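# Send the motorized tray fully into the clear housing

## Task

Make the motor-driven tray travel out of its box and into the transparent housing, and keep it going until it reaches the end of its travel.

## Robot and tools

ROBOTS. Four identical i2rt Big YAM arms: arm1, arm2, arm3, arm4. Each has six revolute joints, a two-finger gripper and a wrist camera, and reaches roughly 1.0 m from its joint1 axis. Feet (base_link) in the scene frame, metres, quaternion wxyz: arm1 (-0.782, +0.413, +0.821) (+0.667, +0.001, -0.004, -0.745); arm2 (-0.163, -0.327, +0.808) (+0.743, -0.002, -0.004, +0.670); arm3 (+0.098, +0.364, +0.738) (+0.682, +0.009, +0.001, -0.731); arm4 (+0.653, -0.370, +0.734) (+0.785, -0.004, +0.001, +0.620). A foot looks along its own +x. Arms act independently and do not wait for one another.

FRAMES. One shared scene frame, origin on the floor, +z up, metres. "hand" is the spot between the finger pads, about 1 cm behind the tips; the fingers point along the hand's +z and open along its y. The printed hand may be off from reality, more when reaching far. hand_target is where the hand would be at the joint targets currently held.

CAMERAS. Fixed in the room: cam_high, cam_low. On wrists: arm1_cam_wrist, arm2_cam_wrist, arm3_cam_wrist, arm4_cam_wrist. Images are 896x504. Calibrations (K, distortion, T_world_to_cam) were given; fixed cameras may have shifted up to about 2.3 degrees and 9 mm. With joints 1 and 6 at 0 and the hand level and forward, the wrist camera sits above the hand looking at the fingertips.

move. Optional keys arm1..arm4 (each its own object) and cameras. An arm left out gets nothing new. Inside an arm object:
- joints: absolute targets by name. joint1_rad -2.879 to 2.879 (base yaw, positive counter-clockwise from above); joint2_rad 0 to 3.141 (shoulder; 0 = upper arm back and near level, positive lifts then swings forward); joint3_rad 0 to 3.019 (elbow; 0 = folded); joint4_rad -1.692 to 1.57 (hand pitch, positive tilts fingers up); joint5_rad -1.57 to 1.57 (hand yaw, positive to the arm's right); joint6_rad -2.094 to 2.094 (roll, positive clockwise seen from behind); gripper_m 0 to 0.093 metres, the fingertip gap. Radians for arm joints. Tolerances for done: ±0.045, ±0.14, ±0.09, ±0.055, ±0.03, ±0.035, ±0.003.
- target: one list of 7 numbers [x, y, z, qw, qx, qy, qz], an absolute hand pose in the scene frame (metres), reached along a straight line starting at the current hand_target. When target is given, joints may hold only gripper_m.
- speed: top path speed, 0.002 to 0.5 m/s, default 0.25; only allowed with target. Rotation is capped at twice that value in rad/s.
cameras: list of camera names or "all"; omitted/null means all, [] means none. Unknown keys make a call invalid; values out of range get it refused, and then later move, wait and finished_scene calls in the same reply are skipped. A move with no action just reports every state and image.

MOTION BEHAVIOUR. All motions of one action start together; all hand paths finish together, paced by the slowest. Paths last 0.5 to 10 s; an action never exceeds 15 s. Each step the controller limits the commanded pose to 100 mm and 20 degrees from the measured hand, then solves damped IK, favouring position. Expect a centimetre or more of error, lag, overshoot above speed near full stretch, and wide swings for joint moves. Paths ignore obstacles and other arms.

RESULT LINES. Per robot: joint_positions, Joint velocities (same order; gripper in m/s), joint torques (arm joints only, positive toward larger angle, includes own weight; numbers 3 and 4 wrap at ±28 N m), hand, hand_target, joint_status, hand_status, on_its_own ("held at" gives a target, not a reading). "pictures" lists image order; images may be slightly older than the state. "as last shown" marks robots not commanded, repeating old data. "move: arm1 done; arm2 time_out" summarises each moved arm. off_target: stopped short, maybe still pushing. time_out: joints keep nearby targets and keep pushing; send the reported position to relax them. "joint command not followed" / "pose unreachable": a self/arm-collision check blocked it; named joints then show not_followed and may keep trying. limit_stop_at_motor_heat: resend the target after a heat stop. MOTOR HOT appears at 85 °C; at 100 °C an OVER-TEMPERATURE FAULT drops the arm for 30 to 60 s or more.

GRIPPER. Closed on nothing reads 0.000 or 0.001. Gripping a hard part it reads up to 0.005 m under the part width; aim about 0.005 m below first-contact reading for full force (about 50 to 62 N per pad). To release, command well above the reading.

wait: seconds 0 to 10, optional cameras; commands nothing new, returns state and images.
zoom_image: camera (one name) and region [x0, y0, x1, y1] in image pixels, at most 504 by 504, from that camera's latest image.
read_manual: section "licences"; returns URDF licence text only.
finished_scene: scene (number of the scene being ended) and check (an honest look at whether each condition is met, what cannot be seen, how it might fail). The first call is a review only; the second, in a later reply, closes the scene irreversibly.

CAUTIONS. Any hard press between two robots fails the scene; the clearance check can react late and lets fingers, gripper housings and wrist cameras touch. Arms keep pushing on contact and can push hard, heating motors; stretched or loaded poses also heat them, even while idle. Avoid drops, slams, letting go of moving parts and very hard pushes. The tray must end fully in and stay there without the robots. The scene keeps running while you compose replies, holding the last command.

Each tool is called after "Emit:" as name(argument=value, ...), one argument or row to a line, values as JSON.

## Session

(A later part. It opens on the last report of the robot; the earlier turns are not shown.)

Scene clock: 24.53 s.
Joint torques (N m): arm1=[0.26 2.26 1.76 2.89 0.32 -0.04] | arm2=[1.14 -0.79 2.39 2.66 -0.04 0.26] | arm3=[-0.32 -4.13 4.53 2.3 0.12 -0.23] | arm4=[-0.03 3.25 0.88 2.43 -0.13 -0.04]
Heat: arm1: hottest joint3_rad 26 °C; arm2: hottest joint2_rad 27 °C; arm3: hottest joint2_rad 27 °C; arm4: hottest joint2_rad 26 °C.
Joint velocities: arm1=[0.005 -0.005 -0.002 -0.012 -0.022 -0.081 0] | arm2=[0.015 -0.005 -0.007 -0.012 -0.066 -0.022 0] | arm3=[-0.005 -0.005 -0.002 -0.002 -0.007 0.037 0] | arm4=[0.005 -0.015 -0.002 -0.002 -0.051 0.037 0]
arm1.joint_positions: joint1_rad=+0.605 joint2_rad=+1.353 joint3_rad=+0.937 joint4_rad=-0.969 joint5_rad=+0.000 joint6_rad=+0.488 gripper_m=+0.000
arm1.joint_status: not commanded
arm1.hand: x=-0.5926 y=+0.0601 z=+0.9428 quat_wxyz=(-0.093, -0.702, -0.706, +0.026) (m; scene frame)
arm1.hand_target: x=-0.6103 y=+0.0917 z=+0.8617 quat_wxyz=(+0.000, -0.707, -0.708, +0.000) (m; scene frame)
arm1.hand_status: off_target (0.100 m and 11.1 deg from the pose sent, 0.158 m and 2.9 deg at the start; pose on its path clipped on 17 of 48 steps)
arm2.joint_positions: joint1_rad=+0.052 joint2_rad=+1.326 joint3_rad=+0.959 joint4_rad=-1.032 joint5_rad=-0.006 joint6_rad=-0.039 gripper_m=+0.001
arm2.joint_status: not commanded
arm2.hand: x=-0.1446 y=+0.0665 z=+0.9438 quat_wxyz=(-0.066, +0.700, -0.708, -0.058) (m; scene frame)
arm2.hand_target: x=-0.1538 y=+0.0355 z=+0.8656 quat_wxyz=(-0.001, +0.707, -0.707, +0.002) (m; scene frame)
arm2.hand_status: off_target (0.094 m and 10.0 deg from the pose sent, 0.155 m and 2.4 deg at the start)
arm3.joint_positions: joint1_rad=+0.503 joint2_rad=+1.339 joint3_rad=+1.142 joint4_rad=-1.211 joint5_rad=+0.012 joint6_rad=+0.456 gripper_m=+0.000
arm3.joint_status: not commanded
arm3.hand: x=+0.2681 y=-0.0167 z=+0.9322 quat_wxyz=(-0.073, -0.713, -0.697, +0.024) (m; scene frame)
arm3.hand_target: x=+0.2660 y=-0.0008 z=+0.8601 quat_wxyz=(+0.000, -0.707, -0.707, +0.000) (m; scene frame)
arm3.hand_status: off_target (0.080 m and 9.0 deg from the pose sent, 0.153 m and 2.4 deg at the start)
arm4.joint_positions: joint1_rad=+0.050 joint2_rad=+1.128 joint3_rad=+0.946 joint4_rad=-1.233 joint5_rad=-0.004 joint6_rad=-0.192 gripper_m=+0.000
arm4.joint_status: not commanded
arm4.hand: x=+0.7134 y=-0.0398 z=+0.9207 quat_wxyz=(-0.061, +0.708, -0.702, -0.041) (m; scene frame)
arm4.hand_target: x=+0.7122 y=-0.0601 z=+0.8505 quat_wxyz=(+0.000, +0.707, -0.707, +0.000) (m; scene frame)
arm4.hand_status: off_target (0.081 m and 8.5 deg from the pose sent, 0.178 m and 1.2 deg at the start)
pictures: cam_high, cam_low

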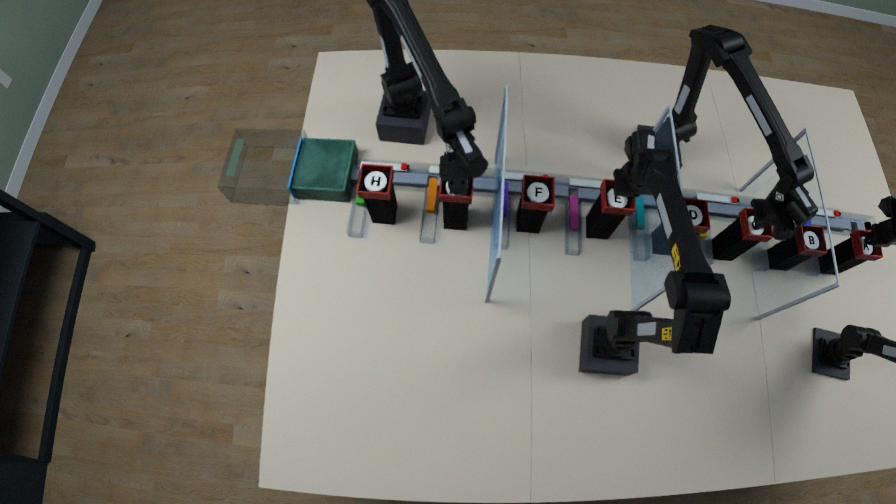

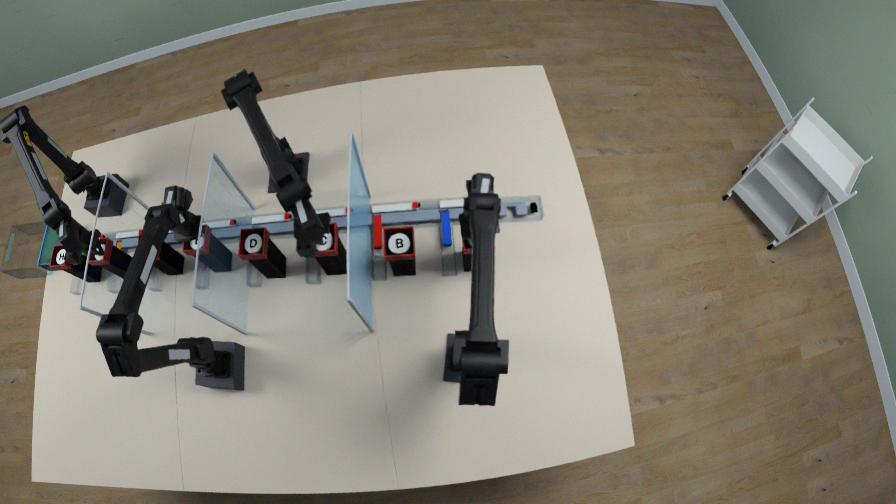

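Emit:
wait(
  seconds=4,
  cameras=["cam_high", "cam_low"],
)

Emit:
zoom_image(
  camera="cam_high",
  region=[340, 150, 600, 265],
)

Emit:
zoom_image(
  camera="cam_high",
  region=[540, 160, 740, 270],
)

Emit:
zoom_image(
  camera="cam_low",
  region=[280, 180, 520, 300],
)

Scene clock: 29.13 s.
Joint torques (N m): arm1=[0.56 2.14 1.76 2.85 0.3 -0.05] | arm2=[1.44 -0.62 2.33 2.45 -0.03 0.23] | arm3=[-0.38 -4.13 4.59 2.28 0.13 -0.23] | arm4=[-0.09 3.25 0.88 2.43 -0.13 -0.05]
Heat: arm1: hottest joint3_rad 26 °C; arm2: hottest joint2_rad 27 °C; arm3: hottest joint2_rad 27 °C; arm4: hottest joint2_rad 26 °C.
Joint velocities: arm1=[-0.015 -0.005 -0.002 -0.017 -0.051 -0.022 0] | arm2=[-0.005 -0.005 0.012 0.012 0.022 -0.037 0.001] | arm3=[-0.005 -0.005 -0.002 0.022 -0.11 -0.022 0.001] | arm4=[-0.015 0.015 -0.017 -0.007 -0.037 -0.037 0]
arm1.joint_positions: joint1_rad=+0.605 joint2_rad=+1.353 joint3_rad=+0.937 joint4_rad=-0.969 joint5_rad=+0.000 joint6_rad=+0.488 gripper_m=+0.000
arm1.joint_status: not commanded
arm1.hand: x=-0.5926 y=+0.0601 z=+0.9428 quat_wxyz=(-0.093, -0.702, -0.706, +0.026) (m; scene frame)
arm1.hand_target: x=-0.6103 y=+0.0917 z=+0.8617 quat_wxyz=(+0.000, -0.707, -0.708, +0.000) (m; scene frame)
arm1.hand_status: off_target (0.100 m and 11.1 deg from the pose sent, 0.158 m and 2.9 deg at the start; pose on its path clipped on 17 of 48 steps)
arm2.joint_positions: joint1_rad=+0.052 joint2_rad=+1.326 joint3_rad=+0.959 joint4_rad=-1.032 joint5_rad=-0.006 joint6_rad=-0.039 gripper_m=+0.001
arm2.joint_status: not commanded
arm2.hand: x=-0.1446 y=+0.0665 z=+0.9438 quat_wxyz=(-0.066, +0.700, -0.708, -0.058) (m; scene frame)
arm2.hand_target: x=-0.1538 y=+0.0355 z=+0.8656 quat_wxyz=(-0.001, +0.707, -0.707, +0.002) (m; scene frame)
arm2.hand_status: off_target (0.094 m and 10.0 deg from the pose sent, 0.155 m and 2.4 deg at the start)
arm3.joint_positions: joint1_rad=+0.503 joint2_rad=+1.339 joint3_rad=+1.142 joint4_rad=-1.211 joint5_rad=+0.012 joint6_rad=+0.456 gripper_m=+0.000
arm3.joint_status: not commanded
arm3.hand: x=+0.2681 y=-0.0167 z=+0.9322 quat_wxyz=(-0.073, -0.713, -0.697, +0.024) (m; scene frame)
arm3.hand_target: x=+0.2660 y=-0.0008 z=+0.8601 quat_wxyz=(+0.000, -0.707, -0.707, +0.000) (m; scene frame)
arm3.hand_status: off_target (0.080 m and 9.0 deg from the pose sent, 0.153 m and 2.4 deg at the start)
arm4.joint_positions: joint1_rad=+0.050 joint2_rad=+1.128 joint3_rad=+0.946 joint4_rad=-1.233 joint5_rad=-0.004 joint6_rad=-0.192 gripper_m=+0.000
arm4.joint_status: not commanded
arm4.hand: x=+0.7134 y=-0.0398 z=+0.9207 quat_wxyz=(-0.061, +0.708, -0.702, -0.041) (m; scene frame)
arm4.hand_target: x=+0.7122 y=-0.0601 z=+0.8505 quat_wxyz=(+0.000, +0.707, -0.707, +0.000) (m; scene frame)
arm4.hand_status: off_target (0.081 m and 8.5 deg from the pose sent, 0.178 m and 1.2 deg at the start)
wait: 4.00 s; at rest from the start
pictures: cam_high, cam_low

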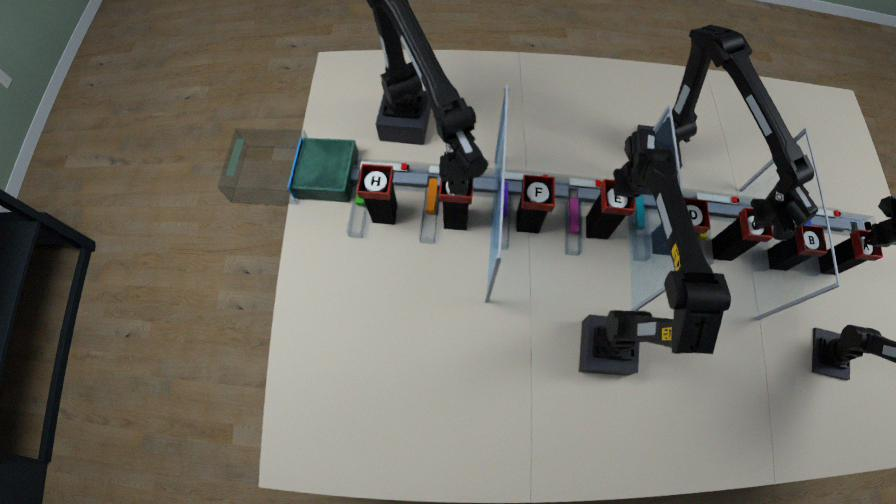

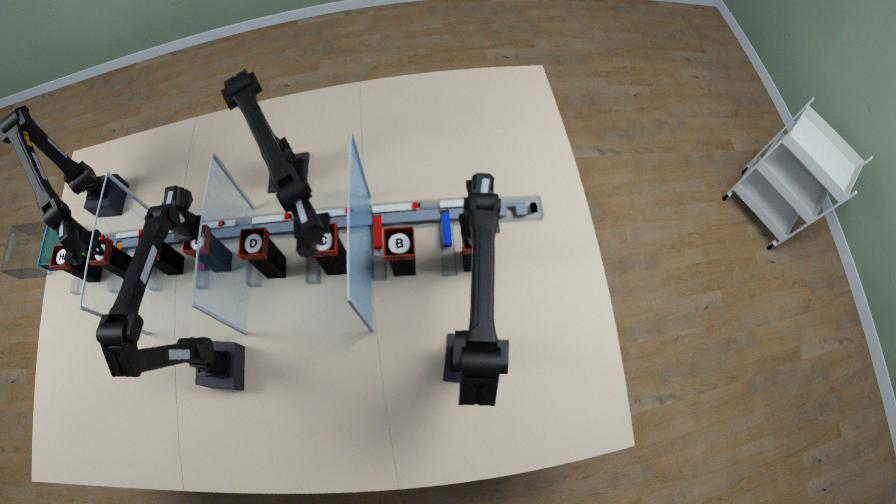

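Scaled by 1.938 from the camera's 896x504 image, which has a finer 1280x720 frame.

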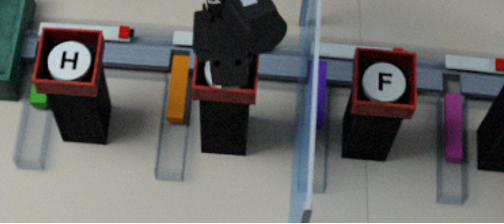

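Scaled by 2.520 from the camera's 896x504 image, which has a finer 1280x720 frame.

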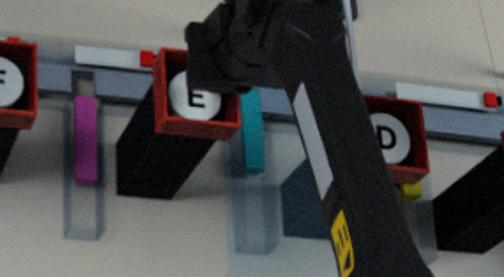

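Scaled by 2.100 from the camera's 896x504 image, which has a finer 1280x720 frame.

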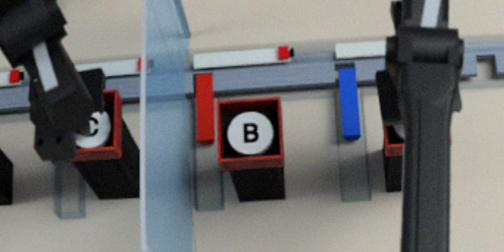

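Emit:
move(
  cameras=["cam_high", "cam_low"],
)

Emit:
zoom_image(
  camera="cam_high",
  region=[410, 160, 470, 250],
)

Emit:
zoom_image(
  camera="cam_low",
  region=[420, 190, 480, 280],
)

Emit:
zoom_image(
  camera="cam_high",
  region=[490, 160, 640, 260],
)

Scene clock: 30.37 s.
Joint torques (N m): arm1=[0.32 2.26 1.85 2.86 0.31 -0.04] | arm2=[1.08 -0.44 2.35 2.44 0 0.22] | arm3=[-0.38 -4.13 4.55 2.29 0.13 -0.23] | arm4=[-0.09 3.25 0.9 2.43 -0.13 -0.04]
Heat: arm1: hottest joint3_rad 26 °C; arm2: hottest joint2_rad 27 °C; arm3: hottest joint2_rad 27 °C; arm4: hottest joint2_rad 26 °C.
Joint velocities: arm1=[-0.005 0.005 -0.002 0.007 0.037 0.007 0] | arm2=[0.005 0.005 -0.007 -0.022 -0.022 -0.066 0] | arm3=[0.005 0.005 -0.002 -0.002 -0.022 -0.037 0.001] | arm4=[-0.024 -0.015 0.007 0.012 -0.022 -0.051 0]
arm1.joint_positions: joint1_rad=+0.605 joint2_rad=+1.353 joint3_rad=+0.937 joint4_rad=-0.969 joint5_rad=+0.000 joint6_rad=+0.488 gripper_m=+0.000
arm1.joint_status: not commanded
arm1.hand: x=-0.5926 y=+0.0601 z=+0.9428 quat_wxyz=(-0.093, -0.702, -0.706, +0.026) (m; scene frame)
arm1.hand_target: x=-0.6103 y=+0.0917 z=+0.8617 quat_wxyz=(+0.000, -0.707, -0.708, +0.000) (m; scene frame)
arm1.hand_status: off_target (0.100 m and 11.1 deg from the pose sent, 0.158 m and 2.9 deg at the start; pose on its path clipped on 17 of 48 steps)
arm2.joint_positions: joint1_rad=+0.052 joint2_rad=+1.326 joint3_rad=+0.959 joint4_rad=-1.032 joint5_rad=-0.006 joint6_rad=-0.039 gripper_m=+0.001
arm2.joint_status: not commanded
arm2.hand: x=-0.1446 y=+0.0665 z=+0.9438 quat_wxyz=(-0.066, +0.700, -0.708, -0.058) (m; scene frame)
arm2.hand_target: x=-0.1538 y=+0.0355 z=+0.8656 quat_wxyz=(-0.001, +0.707, -0.707, +0.002) (m; scene frame)
arm2.hand_status: off_target (0.094 m and 10.0 deg from the pose sent, 0.155 m and 2.4 deg at the start)
arm3.joint_positions: joint1_rad=+0.503 joint2_rad=+1.339 joint3_rad=+1.142 joint4_rad=-1.211 joint5_rad=+0.012 joint6_rad=+0.456 gripper_m=+0.000
arm3.joint_status: not commanded
arm3.hand: x=+0.2681 y=-0.0167 z=+0.9322 quat_wxyz=(-0.073, -0.713, -0.697, +0.024) (m; scene frame)
arm3.hand_target: x=+0.2660 y=-0.0008 z=+0.8601 quat_wxyz=(+0.000, -0.707, -0.707, +0.000) (m; scene frame)
arm3.hand_status: off_target (0.080 m and 9.0 deg from the pose sent, 0.153 m and 2.4 deg at the start)
arm4.joint_positions: joint1_rad=+0.050 joint2_rad=+1.128 joint3_rad=+0.946 joint4_rad=-1.233 joint5_rad=-0.004 joint6_rad=-0.192 gripper_m=+0.000
arm4.joint_status: not commanded
arm4.hand: x=+0.7134 y=-0.0398 z=+0.9207 quat_wxyz=(-0.061, +0.708, -0.702, -0.041) (m; scene frame)
arm4.hand_target: x=+0.7122 y=-0.0601 z=+0.8505 quat_wxyz=(+0.000, +0.707, -0.707, +0.000) (m; scene frame)
arm4.hand_status: off_target (0.081 m and 8.5 deg from the pose sent, 0.178 m and 1.2 deg at the start)
pictures: cam_high, cam_low

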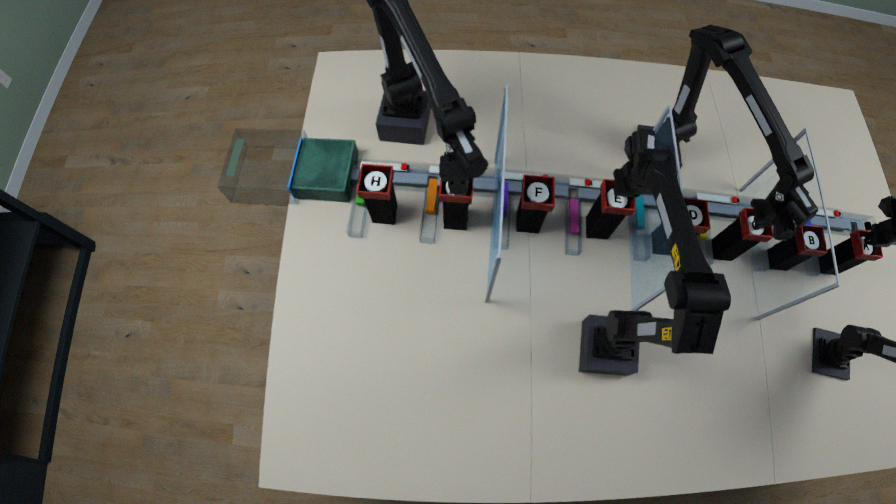

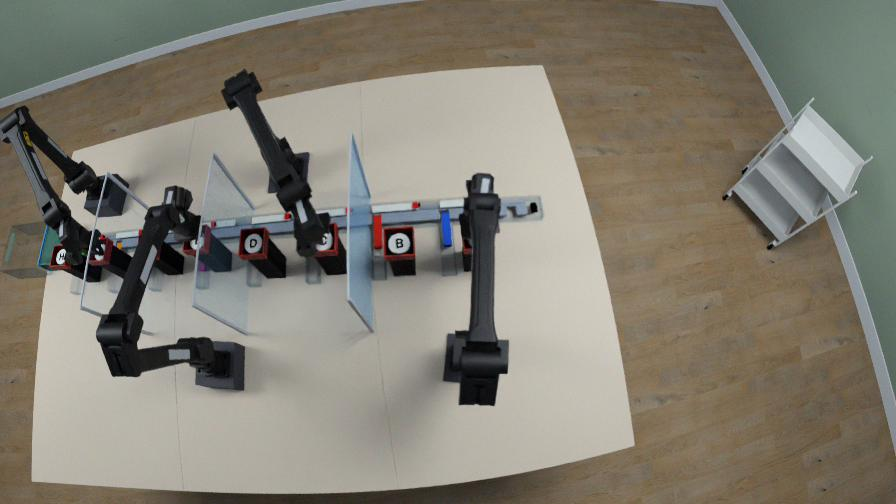

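Scaled by 5.600 from the camera's 896x504 image, which has a finer 1280x720 frame.

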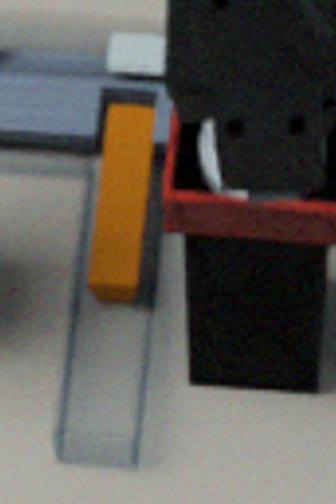

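Scaled by 5.600 from the camera's 896x504 image, which has a finer 1280x720 frame.

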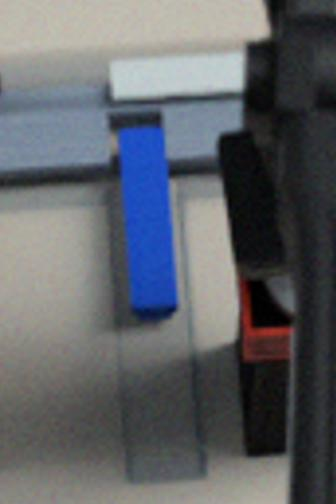

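Scaled by 3.360 from the camera's 896x504 image, which has a finer 1280x720 frame.

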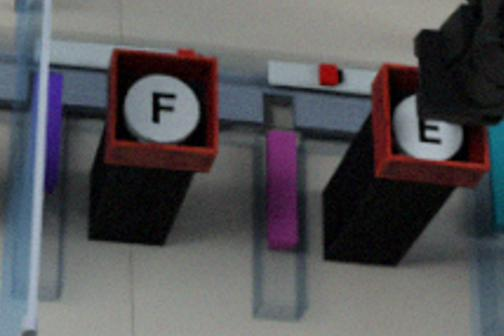

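Emit:
move(
  arm2={"target": [-0.155, 0.05, 1.02, 0, 0.7071, -0.7071, 0], "speed": 0.3},
  cameras=[],
)

Emit:
move(
  arm2={"target": [-0.38, 0.059, 1.015, 0, 0.7071, -0.7071, 0], "speed": 0.35},
  cameras=["arm2_cam_wrist", "cam_high"],
)

Scene clock: 32.07 s.
Joint torques (N m): arm1=[0.56 2.32 1.81 2.88 0.3 -0.05] | arm2=[0.62 -10.87 13.59 -0.5 -0.24 0.2] | arm3=[-0.32 -4.01 4.52 2.3 0.13 -0.24] | arm4=[-0.03 3.25 0.88 2.43 -0.13 -0.05]
Heat: arm1: hottest joint3_rad 26 °C; arm2: hottest joint2_rad 27 °C; arm3: hottest joint2_rad 27 °C; arm4: hottest joint2_rad 26 °C.
move: arm2 off_target
Joint velocities: arm1=[-0.024 0.024 0.007 -0.027 -0.007 0.066 -0.001] | arm2=[-0.015 -0.015 -0.012 -0.007 0.007 -0.022 0] | arm3=[0.005 0.005 0.017 -0.007 0.022 0.022 0] | arm4=[-0.005 -0.015 0.002 -0.002 -0.007 -0.037 -0.001]
arm1.joint_positions: joint1_rad=+0.605 joint2_rad=+1.353 joint3_rad=+0.937 joint4_rad=-0.969 joint5_rad=+0.000 joint6_rad=+0.488 gripper_m=+0.000
arm1.joint_status: not commanded
arm1.hand: x=-0.5926 y=+0.0601 z=+0.9428 quat_wxyz=(-0.093, -0.702, -0.706, +0.026) (m; scene frame)
arm1.hand_target: x=-0.6103 y=+0.0917 z=+0.8617 quat_wxyz=(+0.000, -0.707, -0.708, +0.000) (m; scene frame)
arm1.hand_status: not commanded
arm2.joint_positions: joint1_rad=+0.056 joint2_rad=+1.327 joint3_rad=+1.147 joint4_rad=-1.410 joint5_rad=-0.006 joint6_rad=-0.039 gripper_m=+0.001
arm2.joint_status: not commanded
arm2.hand: x=-0.1483 y=+0.0392 z=+1.0085 quat_wxyz=(+0.005, +0.704, -0.710, +0.007) (m; scene frame)
arm2.hand_target: x=-0.1552 y=+0.0502 z=+1.0202 quat_wxyz=(+0.000, +0.707, -0.707, +0.000) (m; scene frame)
arm2.hand_status: off_target (0.017 m and 1.1 deg from the pose sent, 0.079 m and 10.0 deg at the start)
arm3.joint_positions: joint1_rad=+0.503 joint2_rad=+1.339 joint3_rad=+1.142 joint4_rad=-1.211 joint5_rad=+0.012 joint6_rad=+0.456 gripper_m=+0.000
arm3.joint_status: not commanded
arm3.hand: x=+0.2681 y=-0.0167 z=+0.9322 quat_wxyz=(-0.073, -0.713, -0.697, +0.024) (m; scene frame)
arm3.hand_target: x=+0.2660 y=-0.0008 z=+0.8601 quat_wxyz=(+0.000, -0.707, -0.707, +0.000) (m; scene frame)
arm3.hand_status: not commanded
arm4.joint_positions: joint1_rad=+0.050 joint2_rad=+1.128 joint3_rad=+0.946 joint4_rad=-1.233 joint5_rad=-0.004 joint6_rad=-0.192 gripper_m=+0.000
arm4.joint_status: not commanded
arm4.hand: x=+0.7134 y=-0.0398 z=+0.9207 quat_wxyz=(-0.061, +0.708, -0.702, -0.041) (m; scene frame)
arm4.hand_target: x=+0.7122 y=-0.0601 z=+0.8505 quat_wxyz=(+0.000, +0.707, -0.707, +0.000) (m; scene frame)
arm4.hand_status: not commanded
pictures: none
No camera images: "cameras" was empty.

Scene clock: 33.80 s.
Joint torques (N m): arm1=[0.32 2.37 1.77 2.86 0.31 -0.05] | arm2=[-0.32 -13.1 14.11 -0.05 0.19 0.22] | arm3=[-0.26 -4.13 4.57 2.28 0.11 -0.23] | arm4=[-0.03 3.19 0.9 2.43 -0.13 -0.05]
Heat: arm1: hottest joint3_rad 26 °C; arm2: hottest joint2_rad 27 °C; arm3: hottest joint2_rad 27 °C; arm4: hottest joint2_rad 26 °C.
move: arm2 off_target
Joint velocities: arm1=[-0.024 0.005 -0.002 -0.007 -0.022 -0.007 -0.001] | arm2=[-0.015 -0.005 -0.007 0.002 0.066 0.007 0.001] | arm3=[-0.024 -0.005 -0.002 -0.012 -0.007 0.037 0] | arm4=[0.005 -0.015 0.022 -0.002 0.037 -0.007 0.001]
arm1, arm3, arm4: as last shown
arm2.joint_positions: joint1_rad=+0.600 joint2_rad=+1.482 joint3_rad=+1.307 joint4_rad=-1.410 joint5_rad=-0.005 joint6_rad=+0.493 gripper_m=+0.001
arm2.joint_status: not commanded
arm2.hand: x=-0.3696 y=+0.0488 z=+1.0079 quat_wxyz=(+0.001, +0.708, -0.706, +0.009) (m; scene frame)
arm2.hand_target: x=-0.3791 y=+0.0618 z=+1.0145 quat_wxyz=(-0.004, +0.707, -0.707, +0.001) (m; scene frame)
arm2.hand_status: off_target (0.016 m and 1.0 deg from the pose sent, 0.233 m and 1.1 deg at the start)
pictures: arm2_cam_wrist, cam_high
camera_calibration:
arm2_cam_wrist: T_world_to_cam=[[0.999645, 0.0113281, 0.024098, 0.34271], [-0.00547148, -0.798298, 0.602238, -0.56593], [0.0260596, -0.602157, -0.797952, 0.970935], [0, 0, 0, 1]] pos_world=[-0.370987, 0.128992, 1.10733]

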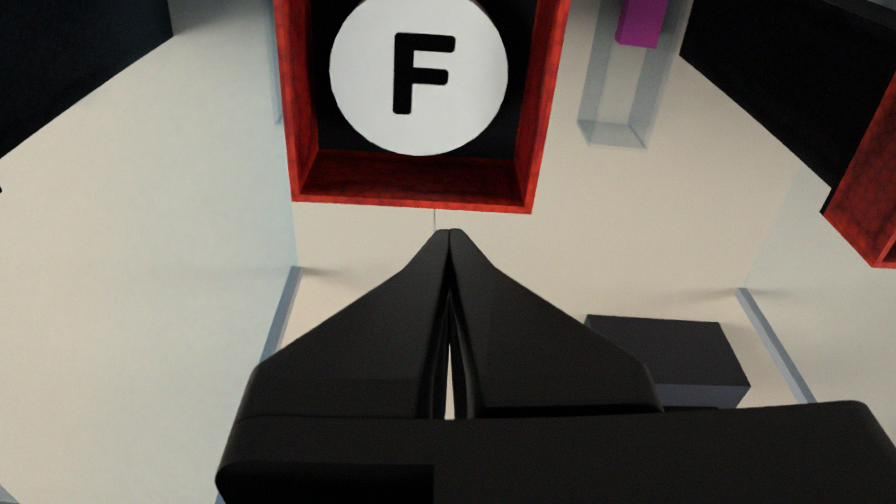

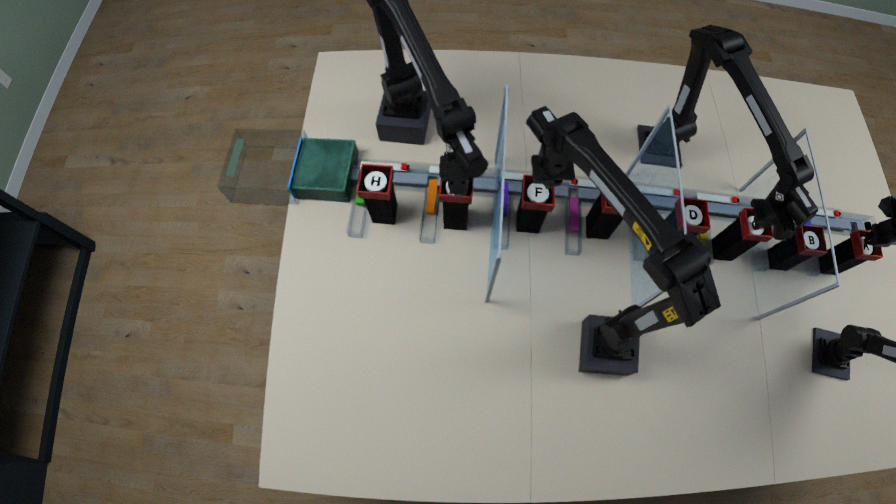

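Emit:
move(
  arm2={"target": [-0.386, 0.06, 0.852, 0, 0.7071, -0.7071, 0], "speed": 0.25},
  cameras=["arm2_cam_wrist", "cam_high"],
)

Emit:
zoom_image(
  camera="cam_high",
  region=[490, 160, 640, 260],
)

Scene clock: 35.63 s.
Joint torques (N m): arm1=[0.38 2.26 1.81 2.84 0.3 -0.04] | arm2=[0.44 -6.07 4.48 2.25 -0.07 0.23] | arm3=[-0.26 -4.13 4.56 2.29 0.12 -0.24] | arm4=[-0.09 3.19 0.9 2.41 -0.13 -0.05]
Heat: arm1: hottest joint3_rad 26 °C; arm2: hottest joint2_rad 27 °C; arm3: hottest joint2_rad 27 °C; arm4: hottest joint2_rad 26 °C.
move: arm2 off_target
Joint velocities: arm1=[-0.015 -0.015 -0.007 -0.007 -0.051 0.081 -0.001] | arm2=[-0.005 0.005 0.002 -0.007 0.007 0.007 -0.001] | arm3=[-0.005 0.005 -0.002 0.002 0.037 -0.037 0] | arm4=[-0.015 0.005 0.002 0.002 -0.007 0.066 -0.001]
arm1, arm3, arm4: as last shown
arm2.joint_positions: joint1_rad=+0.602 joint2_rad=+1.531 joint3_rad=+1.131 joint4_rad=-1.045 joint5_rad=-0.005 joint6_rad=+0.507 gripper_m=+0.001
arm2.joint_status: not commanded
arm2.hand: x=-0.3830 y=+0.0736 z=+0.9251 quat_wxyz=(-0.019, +0.703, -0.709, -0.058) (m; scene frame)
arm2.hand_target: x=-0.3805 y=+0.0525 z=+0.8592 quat_wxyz=(-0.001, +0.707, -0.707, +0.001) (m; scene frame)
arm2.hand_status: off_target (0.074 m and 7.0 deg from the pose sent, 0.157 m and 1.0 deg at the start)
pictures: arm2_cam_wrist, cam_high
camera_calibration:
arm2_cam_wrist: T_world_to_cam=[[0.999101, 0.00111989, -0.0423675, 0.419864], [0.022173, -0.865745, 0.499995, -0.386197], [-0.0361195, -0.500485, -0.864991, 0.950949], [0, 0, 0, 1]] pos_world=[-0.376576, 0.141118, 1.03345]

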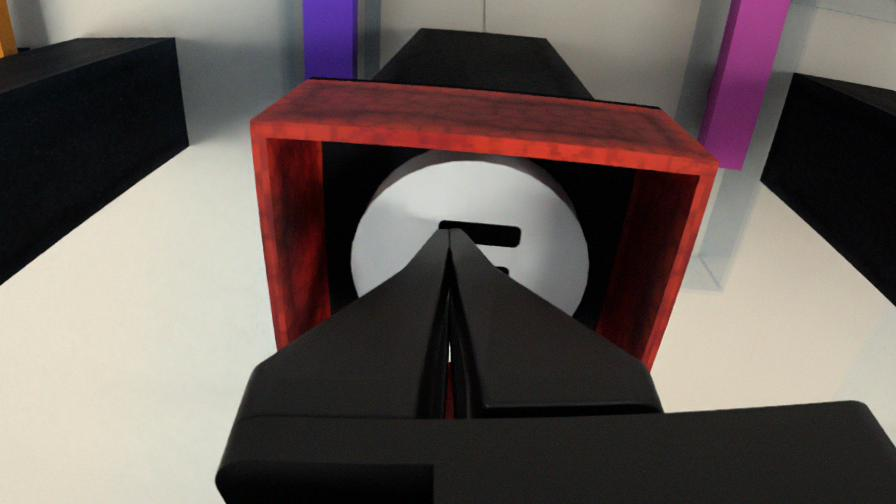

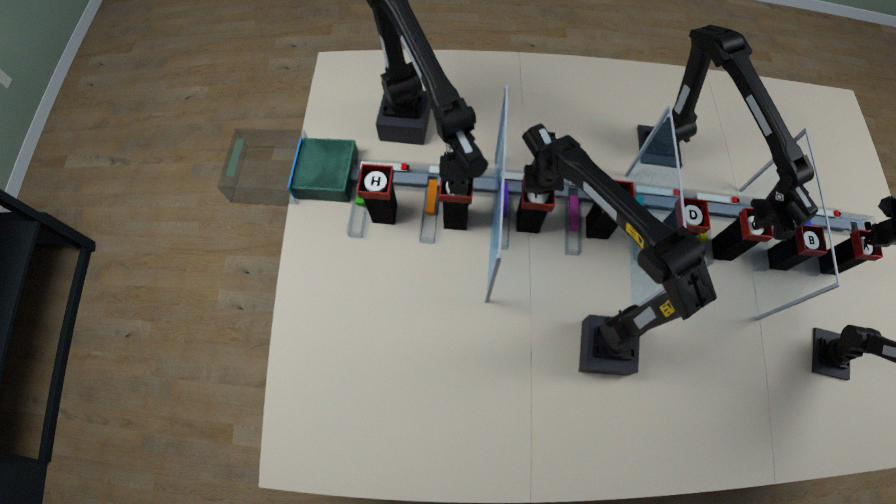

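Scaled by 3.360 from the camera's 896x504 image, which has a finer 1280x720 frame.

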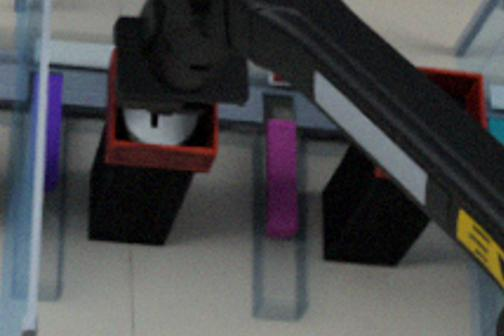

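Emit:
wait(
  seconds=5,
  cameras=["cam_high", "cam_low"],
)

Emit:
zoom_image(
  camera="cam_high",
  region=[490, 160, 640, 260],
)

Emit:
zoom_image(
  camera="cam_high",
  region=[680, 170, 760, 270],
)

Scene clock: 40.83 s.
Joint torques (N m): arm1=[0.5 2.08 1.83 2.84 0.31 -0.03] | arm2=[0.73 -5.77 4.56 2.29 -0.08 0.18] | arm3=[-0.44 -4.13 4.56 2.29 0.13 -0.23] | arm4=[0.03 3.25 0.9 2.43 -0.13 -0.05]
Heat: arm1: hottest joint3_rad 26 °C; arm2: hottest joint2_rad 27 °C; arm3: hottest joint2_rad 27 °C; arm4: hottest joint2_rad 26 °C.
Joint velocities: arm1=[0.015 -0.015 0.007 -0.007 0.022 -0.022 -0.002] | arm2=[-0.005 -0.005 0.012 -0.002 -0.007 0.007 0] | arm3=[-0.005 0.005 0.007 -0.002 -0.081 0.022 -0.001] | arm4=[-0.005 0.015 -0.007 -0.007 -0.037 0.007 0]
arm1.joint_positions: joint1_rad=+0.605 joint2_rad=+1.353 joint3_rad=+0.937 joint4_rad=-0.969 joint5_rad=+0.000 joint6_rad=+0.488 gripper_m=+0.000
arm1.joint_status: not commanded
arm1.hand: x=-0.5926 y=+0.0601 z=+0.9428 quat_wxyz=(-0.093, -0.702, -0.706, +0.026) (m; scene frame)
arm1.hand_target: x=-0.6103 y=+0.0917 z=+0.8617 quat_wxyz=(+0.000, -0.707, -0.708, +0.000) (m; scene frame)
arm1.hand_status: not commanded
arm2.joint_positions: joint1_rad=+0.602 joint2_rad=+1.531 joint3_rad=+1.131 joint4_rad=-1.045 joint5_rad=-0.005 joint6_rad=+0.507 gripper_m=+0.001
arm2.joint_status: not commanded
arm2.hand: x=-0.3830 y=+0.0736 z=+0.9251 quat_wxyz=(-0.019, +0.703, -0.709, -0.058) (m; scene frame)
arm2.hand_target: x=-0.3805 y=+0.0525 z=+0.8592 quat_wxyz=(-0.001, +0.707, -0.707, +0.001) (m; scene frame)
arm2.hand_status: off_target (0.074 m and 7.0 deg from the pose sent, 0.157 m and 1.0 deg at the start)
arm3.joint_positions: joint1_rad=+0.503 joint2_rad=+1.339 joint3_rad=+1.142 joint4_rad=-1.211 joint5_rad=+0.012 joint6_rad=+0.455 gripper_m=+0.000
arm3.joint_status: not commanded
arm3.hand: x=+0.2681 y=-0.0167 z=+0.9322 quat_wxyz=(-0.073, -0.713, -0.697, +0.024) (m; scene frame)
arm3.hand_target: x=+0.2660 y=-0.0008 z=+0.8601 quat_wxyz=(+0.000, -0.707, -0.707, +0.000) (m; scene frame)
arm3.hand_status: not commanded
arm4.joint_positions: joint1_rad=+0.050 joint2_rad=+1.128 joint3_rad=+0.946 joint4_rad=-1.233 joint5_rad=-0.004 joint6_rad=-0.192 gripper_m=+0.000
arm4.joint_status: not commanded
arm4.hand: x=+0.7134 y=-0.0398 z=+0.9207 quat_wxyz=(-0.061, +0.708, -0.702, -0.041) (m; scene frame)
arm4.hand_target: x=+0.7122 y=-0.0601 z=+0.8505 quat_wxyz=(+0.000, +0.707, -0.707, +0.000) (m; scene frame)
arm4.hand_status: not commanded
wait: 5.00 s; at rest by 0.07 s
pictures: cam_high, cam_low

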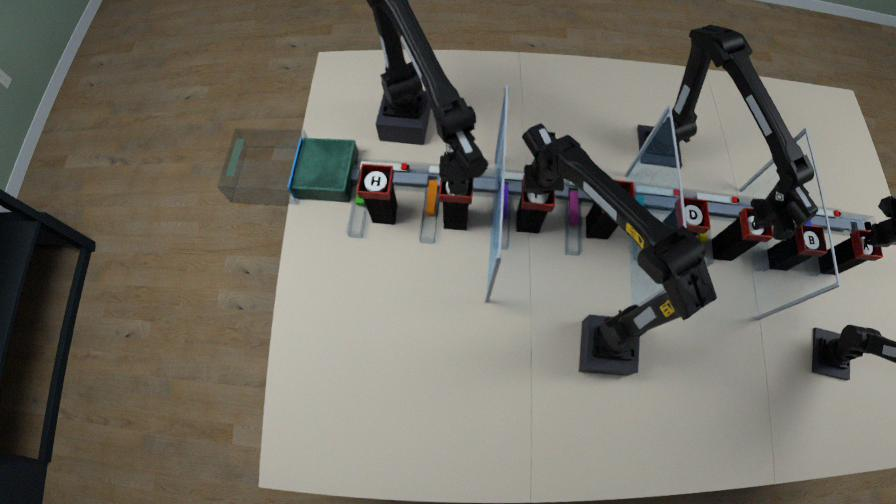

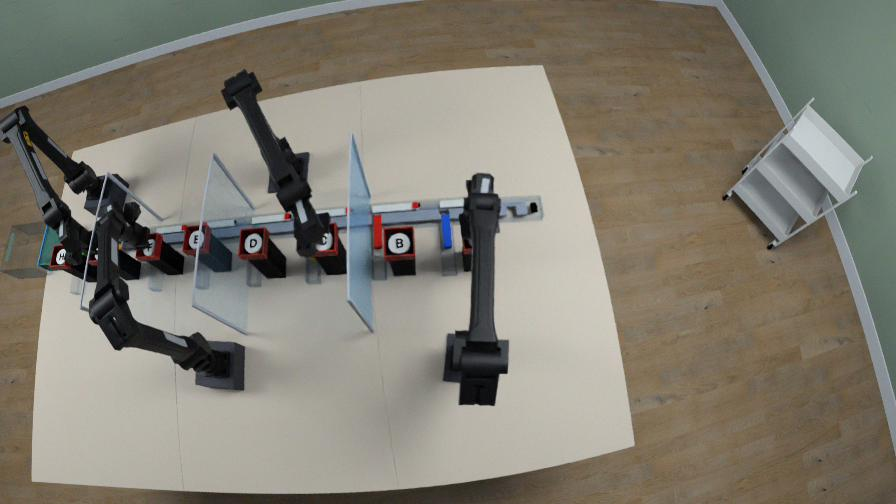

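Scaled by 3.360 from the camera's 896x504 image, which has a finer 1280x720 frame.

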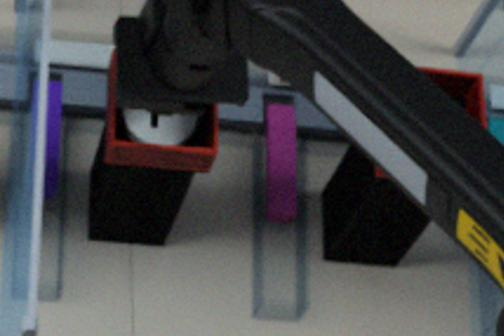

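Scaled by 5.040 from the camera's 896x504 image, which has a finer 1280x720 frame.

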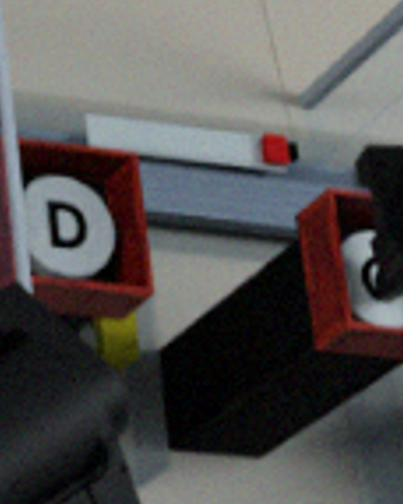

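Emit:
wait(
  seconds=4,
  cameras=["cam_high"],
)

Emit:
zoom_image(
  camera="cam_high",
  region=[340, 140, 860, 270],
)

Scene clock: 45.17 s.
Joint torques (N m): arm1=[0.38 2.32 1.84 2.85 0.3 -0.04] | arm2=[0.79 -6.42 4.59 2.3 -0.11 0.24] | arm3=[-0.32 -4.13 4.56 2.26 0.12 -0.23] | arm4=[-0.03 3.25 0.9 2.44 -0.13 -0.05]
Heat: arm1: hottest joint3_rad 26 °C; arm2: hottest joint2_rad 27 °C; arm3: hottest joint2_rad 27 °C; arm4: hottest joint2_rad 26 °C.
Joint velocities: arm1=[-0.005 -0.005 0.002 0.002 0.007 -0.022 0] | arm2=[-0.005 -0.015 0.012 -0.027 -0.022 -0.022 0] | arm3=[-0.015 0.005 -0.027 -0.012 -0.037 -0.037 0.001] | arm4=[-0.005 -0.015 -0.007 0.012 -0.007 0.037 0.001]
arm1.joint_positions: joint1_rad=+0.605 joint2_rad=+1.353 joint3_rad=+0.937 joint4_rad=-0.969 joint5_rad=+0.000 joint6_rad=+0.488 gripper_m=+0.000
arm1.joint_status: not commanded
arm1.hand: x=-0.5926 y=+0.0601 z=+0.9428 quat_wxyz=(-0.093, -0.702, -0.706, +0.026) (m; scene frame)
arm1.hand_target: x=-0.6103 y=+0.0917 z=+0.8617 quat_wxyz=(+0.000, -0.707, -0.708, +0.000) (m; scene frame)
arm1.hand_status: not commanded
arm2.joint_positions: joint1_rad=+0.602 joint2_rad=+1.531 joint3_rad=+1.131 joint4_rad=-1.045 joint5_rad=-0.005 joint6_rad=+0.508 gripper_m=+0.001
arm2.joint_status: not commanded
arm2.hand: x=-0.3830 y=+0.0736 z=+0.9251 quat_wxyz=(-0.019, +0.703, -0.709, -0.058) (m; scene frame)
arm2.hand_target: x=-0.3805 y=+0.0525 z=+0.8592 quat_wxyz=(-0.001, +0.707, -0.707, +0.001) (m; scene frame)
arm2.hand_status: off_target (0.074 m and 7.0 deg from the pose sent, 0.157 m and 1.0 deg at the start)
arm3.joint_positions: joint1_rad=+0.503 joint2_rad=+1.339 joint3_rad=+1.142 joint4_rad=-1.211 joint5_rad=+0.012 joint6_rad=+0.455 gripper_m=+0.000
arm3.joint_status: not commanded
arm3.hand: x=+0.2681 y=-0.0167 z=+0.9322 quat_wxyz=(-0.073, -0.713, -0.697, +0.024) (m; scene frame)
arm3.hand_target: x=+0.2660 y=-0.0008 z=+0.8601 quat_wxyz=(+0.000, -0.707, -0.707, +0.000) (m; scene frame)
arm3.hand_status: not commanded
arm4.joint_positions: joint1_rad=+0.050 joint2_rad=+1.128 joint3_rad=+0.946 joint4_rad=-1.233 joint5_rad=-0.004 joint6_rad=-0.192 gripper_m=+0.000
arm4.joint_status: not commanded
arm4.hand: x=+0.7134 y=-0.0398 z=+0.9207 quat_wxyz=(-0.061, +0.708, -0.702, -0.041) (m; scene frame)
arm4.hand_target: x=+0.7122 y=-0.0601 z=+0.8505 quat_wxyz=(+0.000, +0.707, -0.707, +0.000) (m; scene frame)
arm4.hand_status: not commanded
wait: 4.00 s; at rest from the start
pictures: cam_high

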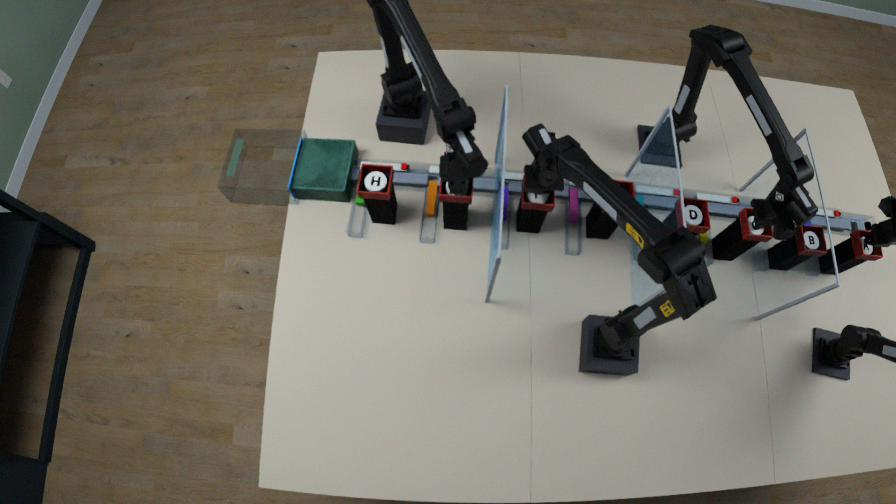

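Region (340, 140, 860, 270) is 520x130 pixels. A region can be at most 504 by 504 pixels.

Emit:
wait(
  seconds=4,
  cameras=["cam_high"],
)

Emit:
zoom_image(
  camera="cam_high",
  region=[640, 150, 860, 280],
)

Emit:
zoom_image(
  camera="cam_high",
  region=[410, 160, 600, 260],
)

Scene clock: 49.23 s.
Joint torques (N m): arm1=[0.56 2.26 1.83 2.82 0.3 -0.04] | arm2=[0.62 -6.3 4.67 2.32 -0.1 0.22] | arm3=[-0.32 -4.19 4.57 2.29 0.12 -0.24] | arm4=[-0.03 3.19 0.9 2.43 -0.13 -0.04]
Heat: arm1: hottest joint3_rad 26 °C; arm2: hottest joint2_rad 27 °C; arm3: hottest joint2_rad 27 °C; arm4: hottest joint2_rad 26 °C.
Joint velocities: arm1=[-0.005 -0.005 0.002 -0.037 0.007 0.007 0] | arm2=[0.005 0.015 -0.022 0.007 -0.007 -0.11 0.001] | arm3=[0.005 -0.005 -0.007 0.002 -0.037 0.051 0] | arm4=[-0.015 -0.005 0.007 -0.002 -0.037 -0.022 0.001]
arm1.joint_positions: joint1_rad=+0.605 joint2_rad=+1.353 joint3_rad=+0.937 joint4_rad=-0.969 joint5_rad=+0.000 joint6_rad=+0.488 gripper_m=+0.000
arm1.joint_status: not commanded
arm1.hand: x=-0.5926 y=+0.0601 z=+0.9428 quat_wxyz=(-0.093, -0.702, -0.706, +0.026) (m; scene frame)
arm1.hand_target: x=-0.6103 y=+0.0917 z=+0.8617 quat_wxyz=(+0.000, -0.707, -0.708, +0.000) (m; scene frame)
arm1.hand_status: not commanded
arm2.joint_positions: joint1_rad=+0.602 joint2_rad=+1.531 joint3_rad=+1.131 joint4_rad=-1.045 joint5_rad=-0.005 joint6_rad=+0.508 gripper_m=+0.001
arm2.joint_status: not commanded
arm2.hand: x=-0.3830 y=+0.0736 z=+0.9251 quat_wxyz=(-0.019, +0.703, -0.709, -0.058) (m; scene frame)
arm2.hand_target: x=-0.3805 y=+0.0525 z=+0.8592 quat_wxyz=(-0.001, +0.707, -0.707, +0.001) (m; scene frame)
arm2.hand_status: off_target (0.074 m and 7.0 deg from the pose sent, 0.157 m and 1.0 deg at the start)
arm3.joint_positions: joint1_rad=+0.503 joint2_rad=+1.339 joint3_rad=+1.142 joint4_rad=-1.211 joint5_rad=+0.012 joint6_rad=+0.455 gripper_m=+0.000
arm3.joint_status: not commanded
arm3.hand: x=+0.2681 y=-0.0167 z=+0.9322 quat_wxyz=(-0.073, -0.713, -0.697, +0.024) (m; scene frame)
arm3.hand_target: x=+0.2660 y=-0.0008 z=+0.8601 quat_wxyz=(+0.000, -0.707, -0.707, +0.000) (m; scene frame)
arm3.hand_status: not commanded
arm4.joint_positions: joint1_rad=+0.050 joint2_rad=+1.128 joint3_rad=+0.946 joint4_rad=-1.233 joint5_rad=-0.004 joint6_rad=-0.192 gripper_m=+0.000
arm4.joint_status: not commanded
arm4.hand: x=+0.7134 y=-0.0398 z=+0.9207 quat_wxyz=(-0.061, +0.708, -0.702, -0.041) (m; scene frame)
arm4.hand_target: x=+0.7122 y=-0.0601 z=+0.8505 quat_wxyz=(+0.000, +0.707, -0.707, +0.000) (m; scene frame)
arm4.hand_status: not commanded
wait: 4.00 s; at rest by 0.20 s
pictures: cam_high

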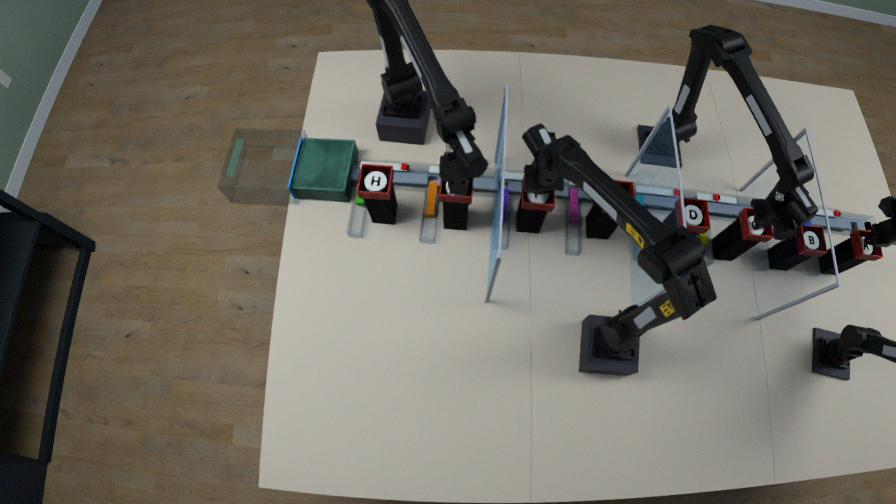

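Scaled by 2.291 from the camera's 896x504 image, which has a finer 1280x720 frame.

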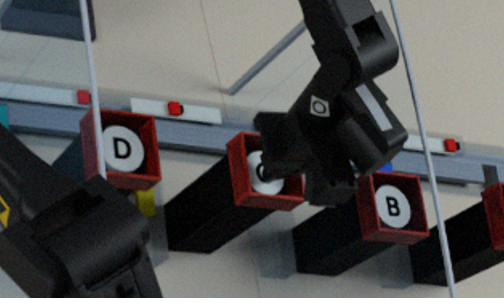

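Scaled by 2.653 from the camera's 896x504 image, which has a finer 1280x720 frame.

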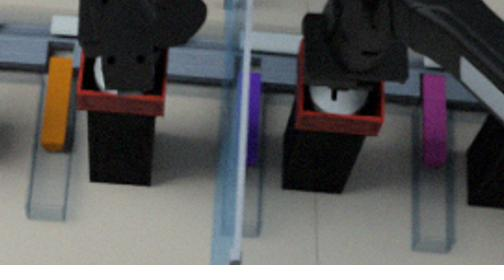

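Emit:
wait(
  seconds=9,
  cameras=["cam_high"],
)

Emit:
zoom_image(
  camera="cam_high",
  region=[410, 160, 600, 260],
)

Emit:
wait(
  seconds=3,
  cameras=["cam_high"],
)

Emit:
zoom_image(
  camera="cam_high",
  region=[410, 160, 600, 260],
)

Scene clock: 58.43 s.
Joint torques (N m): arm1=[0.5 2.2 1.78 2.89 0.31 -0.03] | arm2=[0.91 -5.95 4.63 2.36 -0.05 0.21] | arm3=[-0.38 -4.13 4.55 2.28 0.13 -0.24] | arm4=[-0.03 3.25 0.88 2.43 -0.13 -0.05]
Heat: arm1: hottest joint3_rad 26 °C; arm2: hottest joint2_rad 27 °C; arm3: hottest joint2_rad 27 °C; arm4: hottest joint2_rad 26 °C.
Joint velocities: arm1=[0.015 -0.015 -0.017 0.017 0.037 0.037 -0.001] | arm2=[-0.015 0.005 -0.017 -0.012 -0.007 -0.051 -0.002] | arm3=[-0.015 -0.015 0.012 -0.007 -0.007 0.051 -0.001] | arm4=[-0.005 -0.005 -0.002 -0.002 0.007 -0.037 0.001]
arm1.joint_positions: joint1_rad=+0.605 joint2_rad=+1.353 joint3_rad=+0.937 joint4_rad=-0.969 joint5_rad=+0.000 joint6_rad=+0.488 gripper_m=+0.000
arm1.joint_status: not commanded
arm1.hand: x=-0.5926 y=+0.0601 z=+0.9428 quat_wxyz=(-0.093, -0.702, -0.706, +0.026) (m; scene frame)
arm1.hand_target: x=-0.6103 y=+0.0917 z=+0.8617 quat_wxyz=(+0.000, -0.707, -0.708, +0.000) (m; scene frame)
arm1.hand_status: not commanded
arm2.joint_positions: joint1_rad=+0.602 joint2_rad=+1.531 joint3_rad=+1.131 joint4_rad=-1.045 joint5_rad=-0.005 joint6_rad=+0.508 gripper_m=+0.001
arm2.joint_status: not commanded
arm2.hand: x=-0.3830 y=+0.0736 z=+0.9251 quat_wxyz=(-0.019, +0.703, -0.709, -0.058) (m; scene frame)
arm2.hand_target: x=-0.3805 y=+0.0525 z=+0.8592 quat_wxyz=(-0.001, +0.707, -0.707, +0.001) (m; scene frame)
arm2.hand_status: off_target (0.074 m and 7.0 deg from the pose sent, 0.157 m and 1.0 deg at the start)
arm3.joint_positions: joint1_rad=+0.503 joint2_rad=+1.339 joint3_rad=+1.142 joint4_rad=-1.211 joint5_rad=+0.012 joint6_rad=+0.455 gripper_m=+0.000
arm3.joint_status: not commanded
arm3.hand: x=+0.2681 y=-0.0167 z=+0.9322 quat_wxyz=(-0.073, -0.713, -0.697, +0.024) (m; scene frame)
arm3.hand_target: x=+0.2660 y=-0.0008 z=+0.8601 quat_wxyz=(+0.000, -0.707, -0.707, +0.000) (m; scene frame)
arm3.hand_status: not commanded
arm4.joint_positions: joint1_rad=+0.050 joint2_rad=+1.128 joint3_rad=+0.946 joint4_rad=-1.233 joint5_rad=-0.004 joint6_rad=-0.192 gripper_m=+0.000
arm4.joint_status: not commanded
arm4.hand: x=+0.7134 y=-0.0398 z=+0.9207 quat_wxyz=(-0.061, +0.708, -0.702, -0.041) (m; scene frame)
arm4.hand_target: x=+0.7122 y=-0.0601 z=+0.8505 quat_wxyz=(+0.000, +0.707, -0.707, +0.000) (m; scene frame)
arm4.hand_status: not commanded
wait: 9.00 s; at rest by 0.07 s
pictures: cam_high

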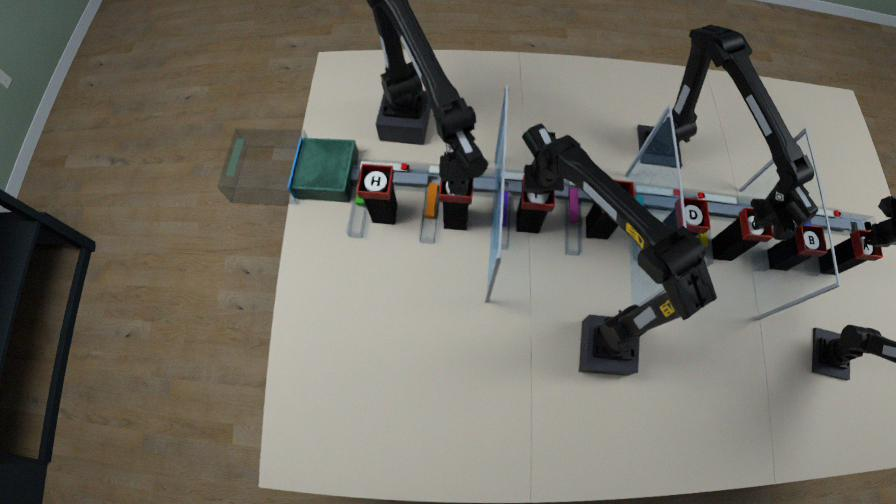

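Scaled by 2.653 from the camera's 896x504 image, which has a finer 1280x720 frame.

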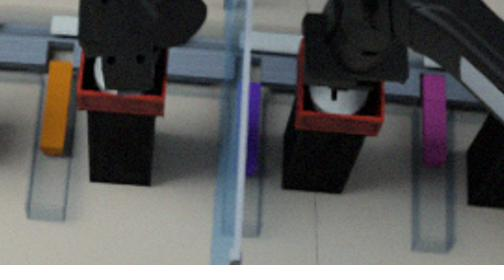

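Scene clock: 61.43 s.
Joint torques (N m): arm1=[0.44 2.43 1.83 2.86 0.3 -0.03] | arm2=[0.73 -6.48 4.56 2.28 -0.07 0.19] | arm3=[-0.26 -4.13 4.57 2.29 0.12 -0.24] | arm4=[-0.03 3.19 0.91 2.43 -0.13 -0.05]
Heat: arm1: hottest joint3_rad 26 °C; arm2: hottest joint2_rad 27 °C; arm3: hottest joint2_rad 27 °C; arm4: hottest joint2_rad 26 °C.
Joint velocities: arm1=[-0.005 -0.015 -0.002 0.017 0.081 0.007 -0.001] | arm2=[-0.005 -0.005 -0.022 -0.012 -0.051 -0.037 0.001] | arm3=[-0.024 0.015 0.007 0.002 -0.007 0.051 0.001] | arm4=[-0.015 -0.005 -0.012 -0.002 0.007 -0.022 -0.002]
arm1.joint_positions: joint1_rad=+0.605 joint2_rad=+1.353 joint3_rad=+0.937 joint4_rad=-0.969 joint5_rad=+0.000 joint6_rad=+0.488 gripper_m=+0.000
arm1.joint_status: not commanded
arm1.hand: x=-0.5926 y=+0.0601 z=+0.9428 quat_wxyz=(-0.093, -0.702, -0.706, +0.026) (m; scene frame)
arm1.hand_target: x=-0.6103 y=+0.0917 z=+0.8617 quat_wxyz=(+0.000, -0.707, -0.708, +0.000) (m; scene frame)
arm1.hand_status: not commanded
arm2.joint_positions: joint1_rad=+0.602 joint2_rad=+1.531 joint3_rad=+1.131 joint4_rad=-1.045 joint5_rad=-0.005 joint6_rad=+0.508 gripper_m=+0.001
arm2.joint_status: not commanded
arm2.hand: x=-0.3830 y=+0.0736 z=+0.9251 quat_wxyz=(-0.019, +0.703, -0.709, -0.058) (m; scene frame)
arm2.hand_target: x=-0.3805 y=+0.0525 z=+0.8592 quat_wxyz=(-0.001, +0.707, -0.707, +0.001) (m; scene frame)
arm2.hand_status: off_target (0.074 m and 7.0 deg from the pose sent, 0.157 m and 1.0 deg at the start)
arm3.joint_positions: joint1_rad=+0.503 joint2_rad=+1.339 joint3_rad=+1.142 joint4_rad=-1.211 joint5_rad=+0.012 joint6_rad=+0.455 gripper_m=+0.000
arm3.joint_status: not commanded
arm3.hand: x=+0.2681 y=-0.0167 z=+0.9322 quat_wxyz=(-0.073, -0.713, -0.697, +0.024) (m; scene frame)
arm3.hand_target: x=+0.2660 y=-0.0008 z=+0.8601 quat_wxyz=(+0.000, -0.707, -0.707, +0.000) (m; scene frame)
arm3.hand_status: not commanded
arm4.joint_positions: joint1_rad=+0.050 joint2_rad=+1.128 joint3_rad=+0.946 joint4_rad=-1.233 joint5_rad=-0.004 joint6_rad=-0.192 gripper_m=+0.000
arm4.joint_status: not commanded
arm4.hand: x=+0.7134 y=-0.0398 z=+0.9207 quat_wxyz=(-0.061, +0.708, -0.702, -0.041) (m; scene frame)
arm4.hand_target: x=+0.7122 y=-0.0601 z=+0.8505 quat_wxyz=(+0.000, +0.707, -0.707, +0.000) (m; scene frame)
arm4.hand_status: not commanded
wait: 3.00 s; at rest by 0.27 s
pictures: cam_high

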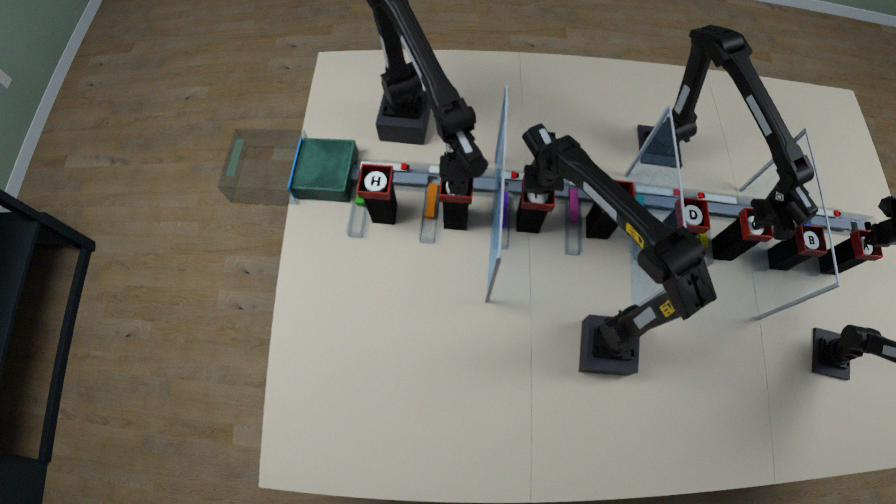

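Scaled by 2.653 from the camera's 896x504 image, which has a finer 1280x720 frame.

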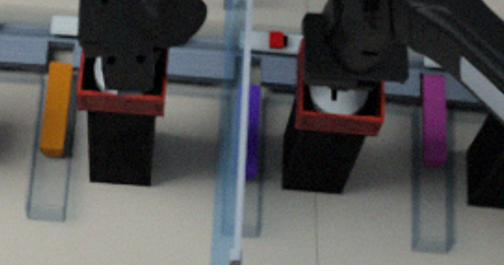

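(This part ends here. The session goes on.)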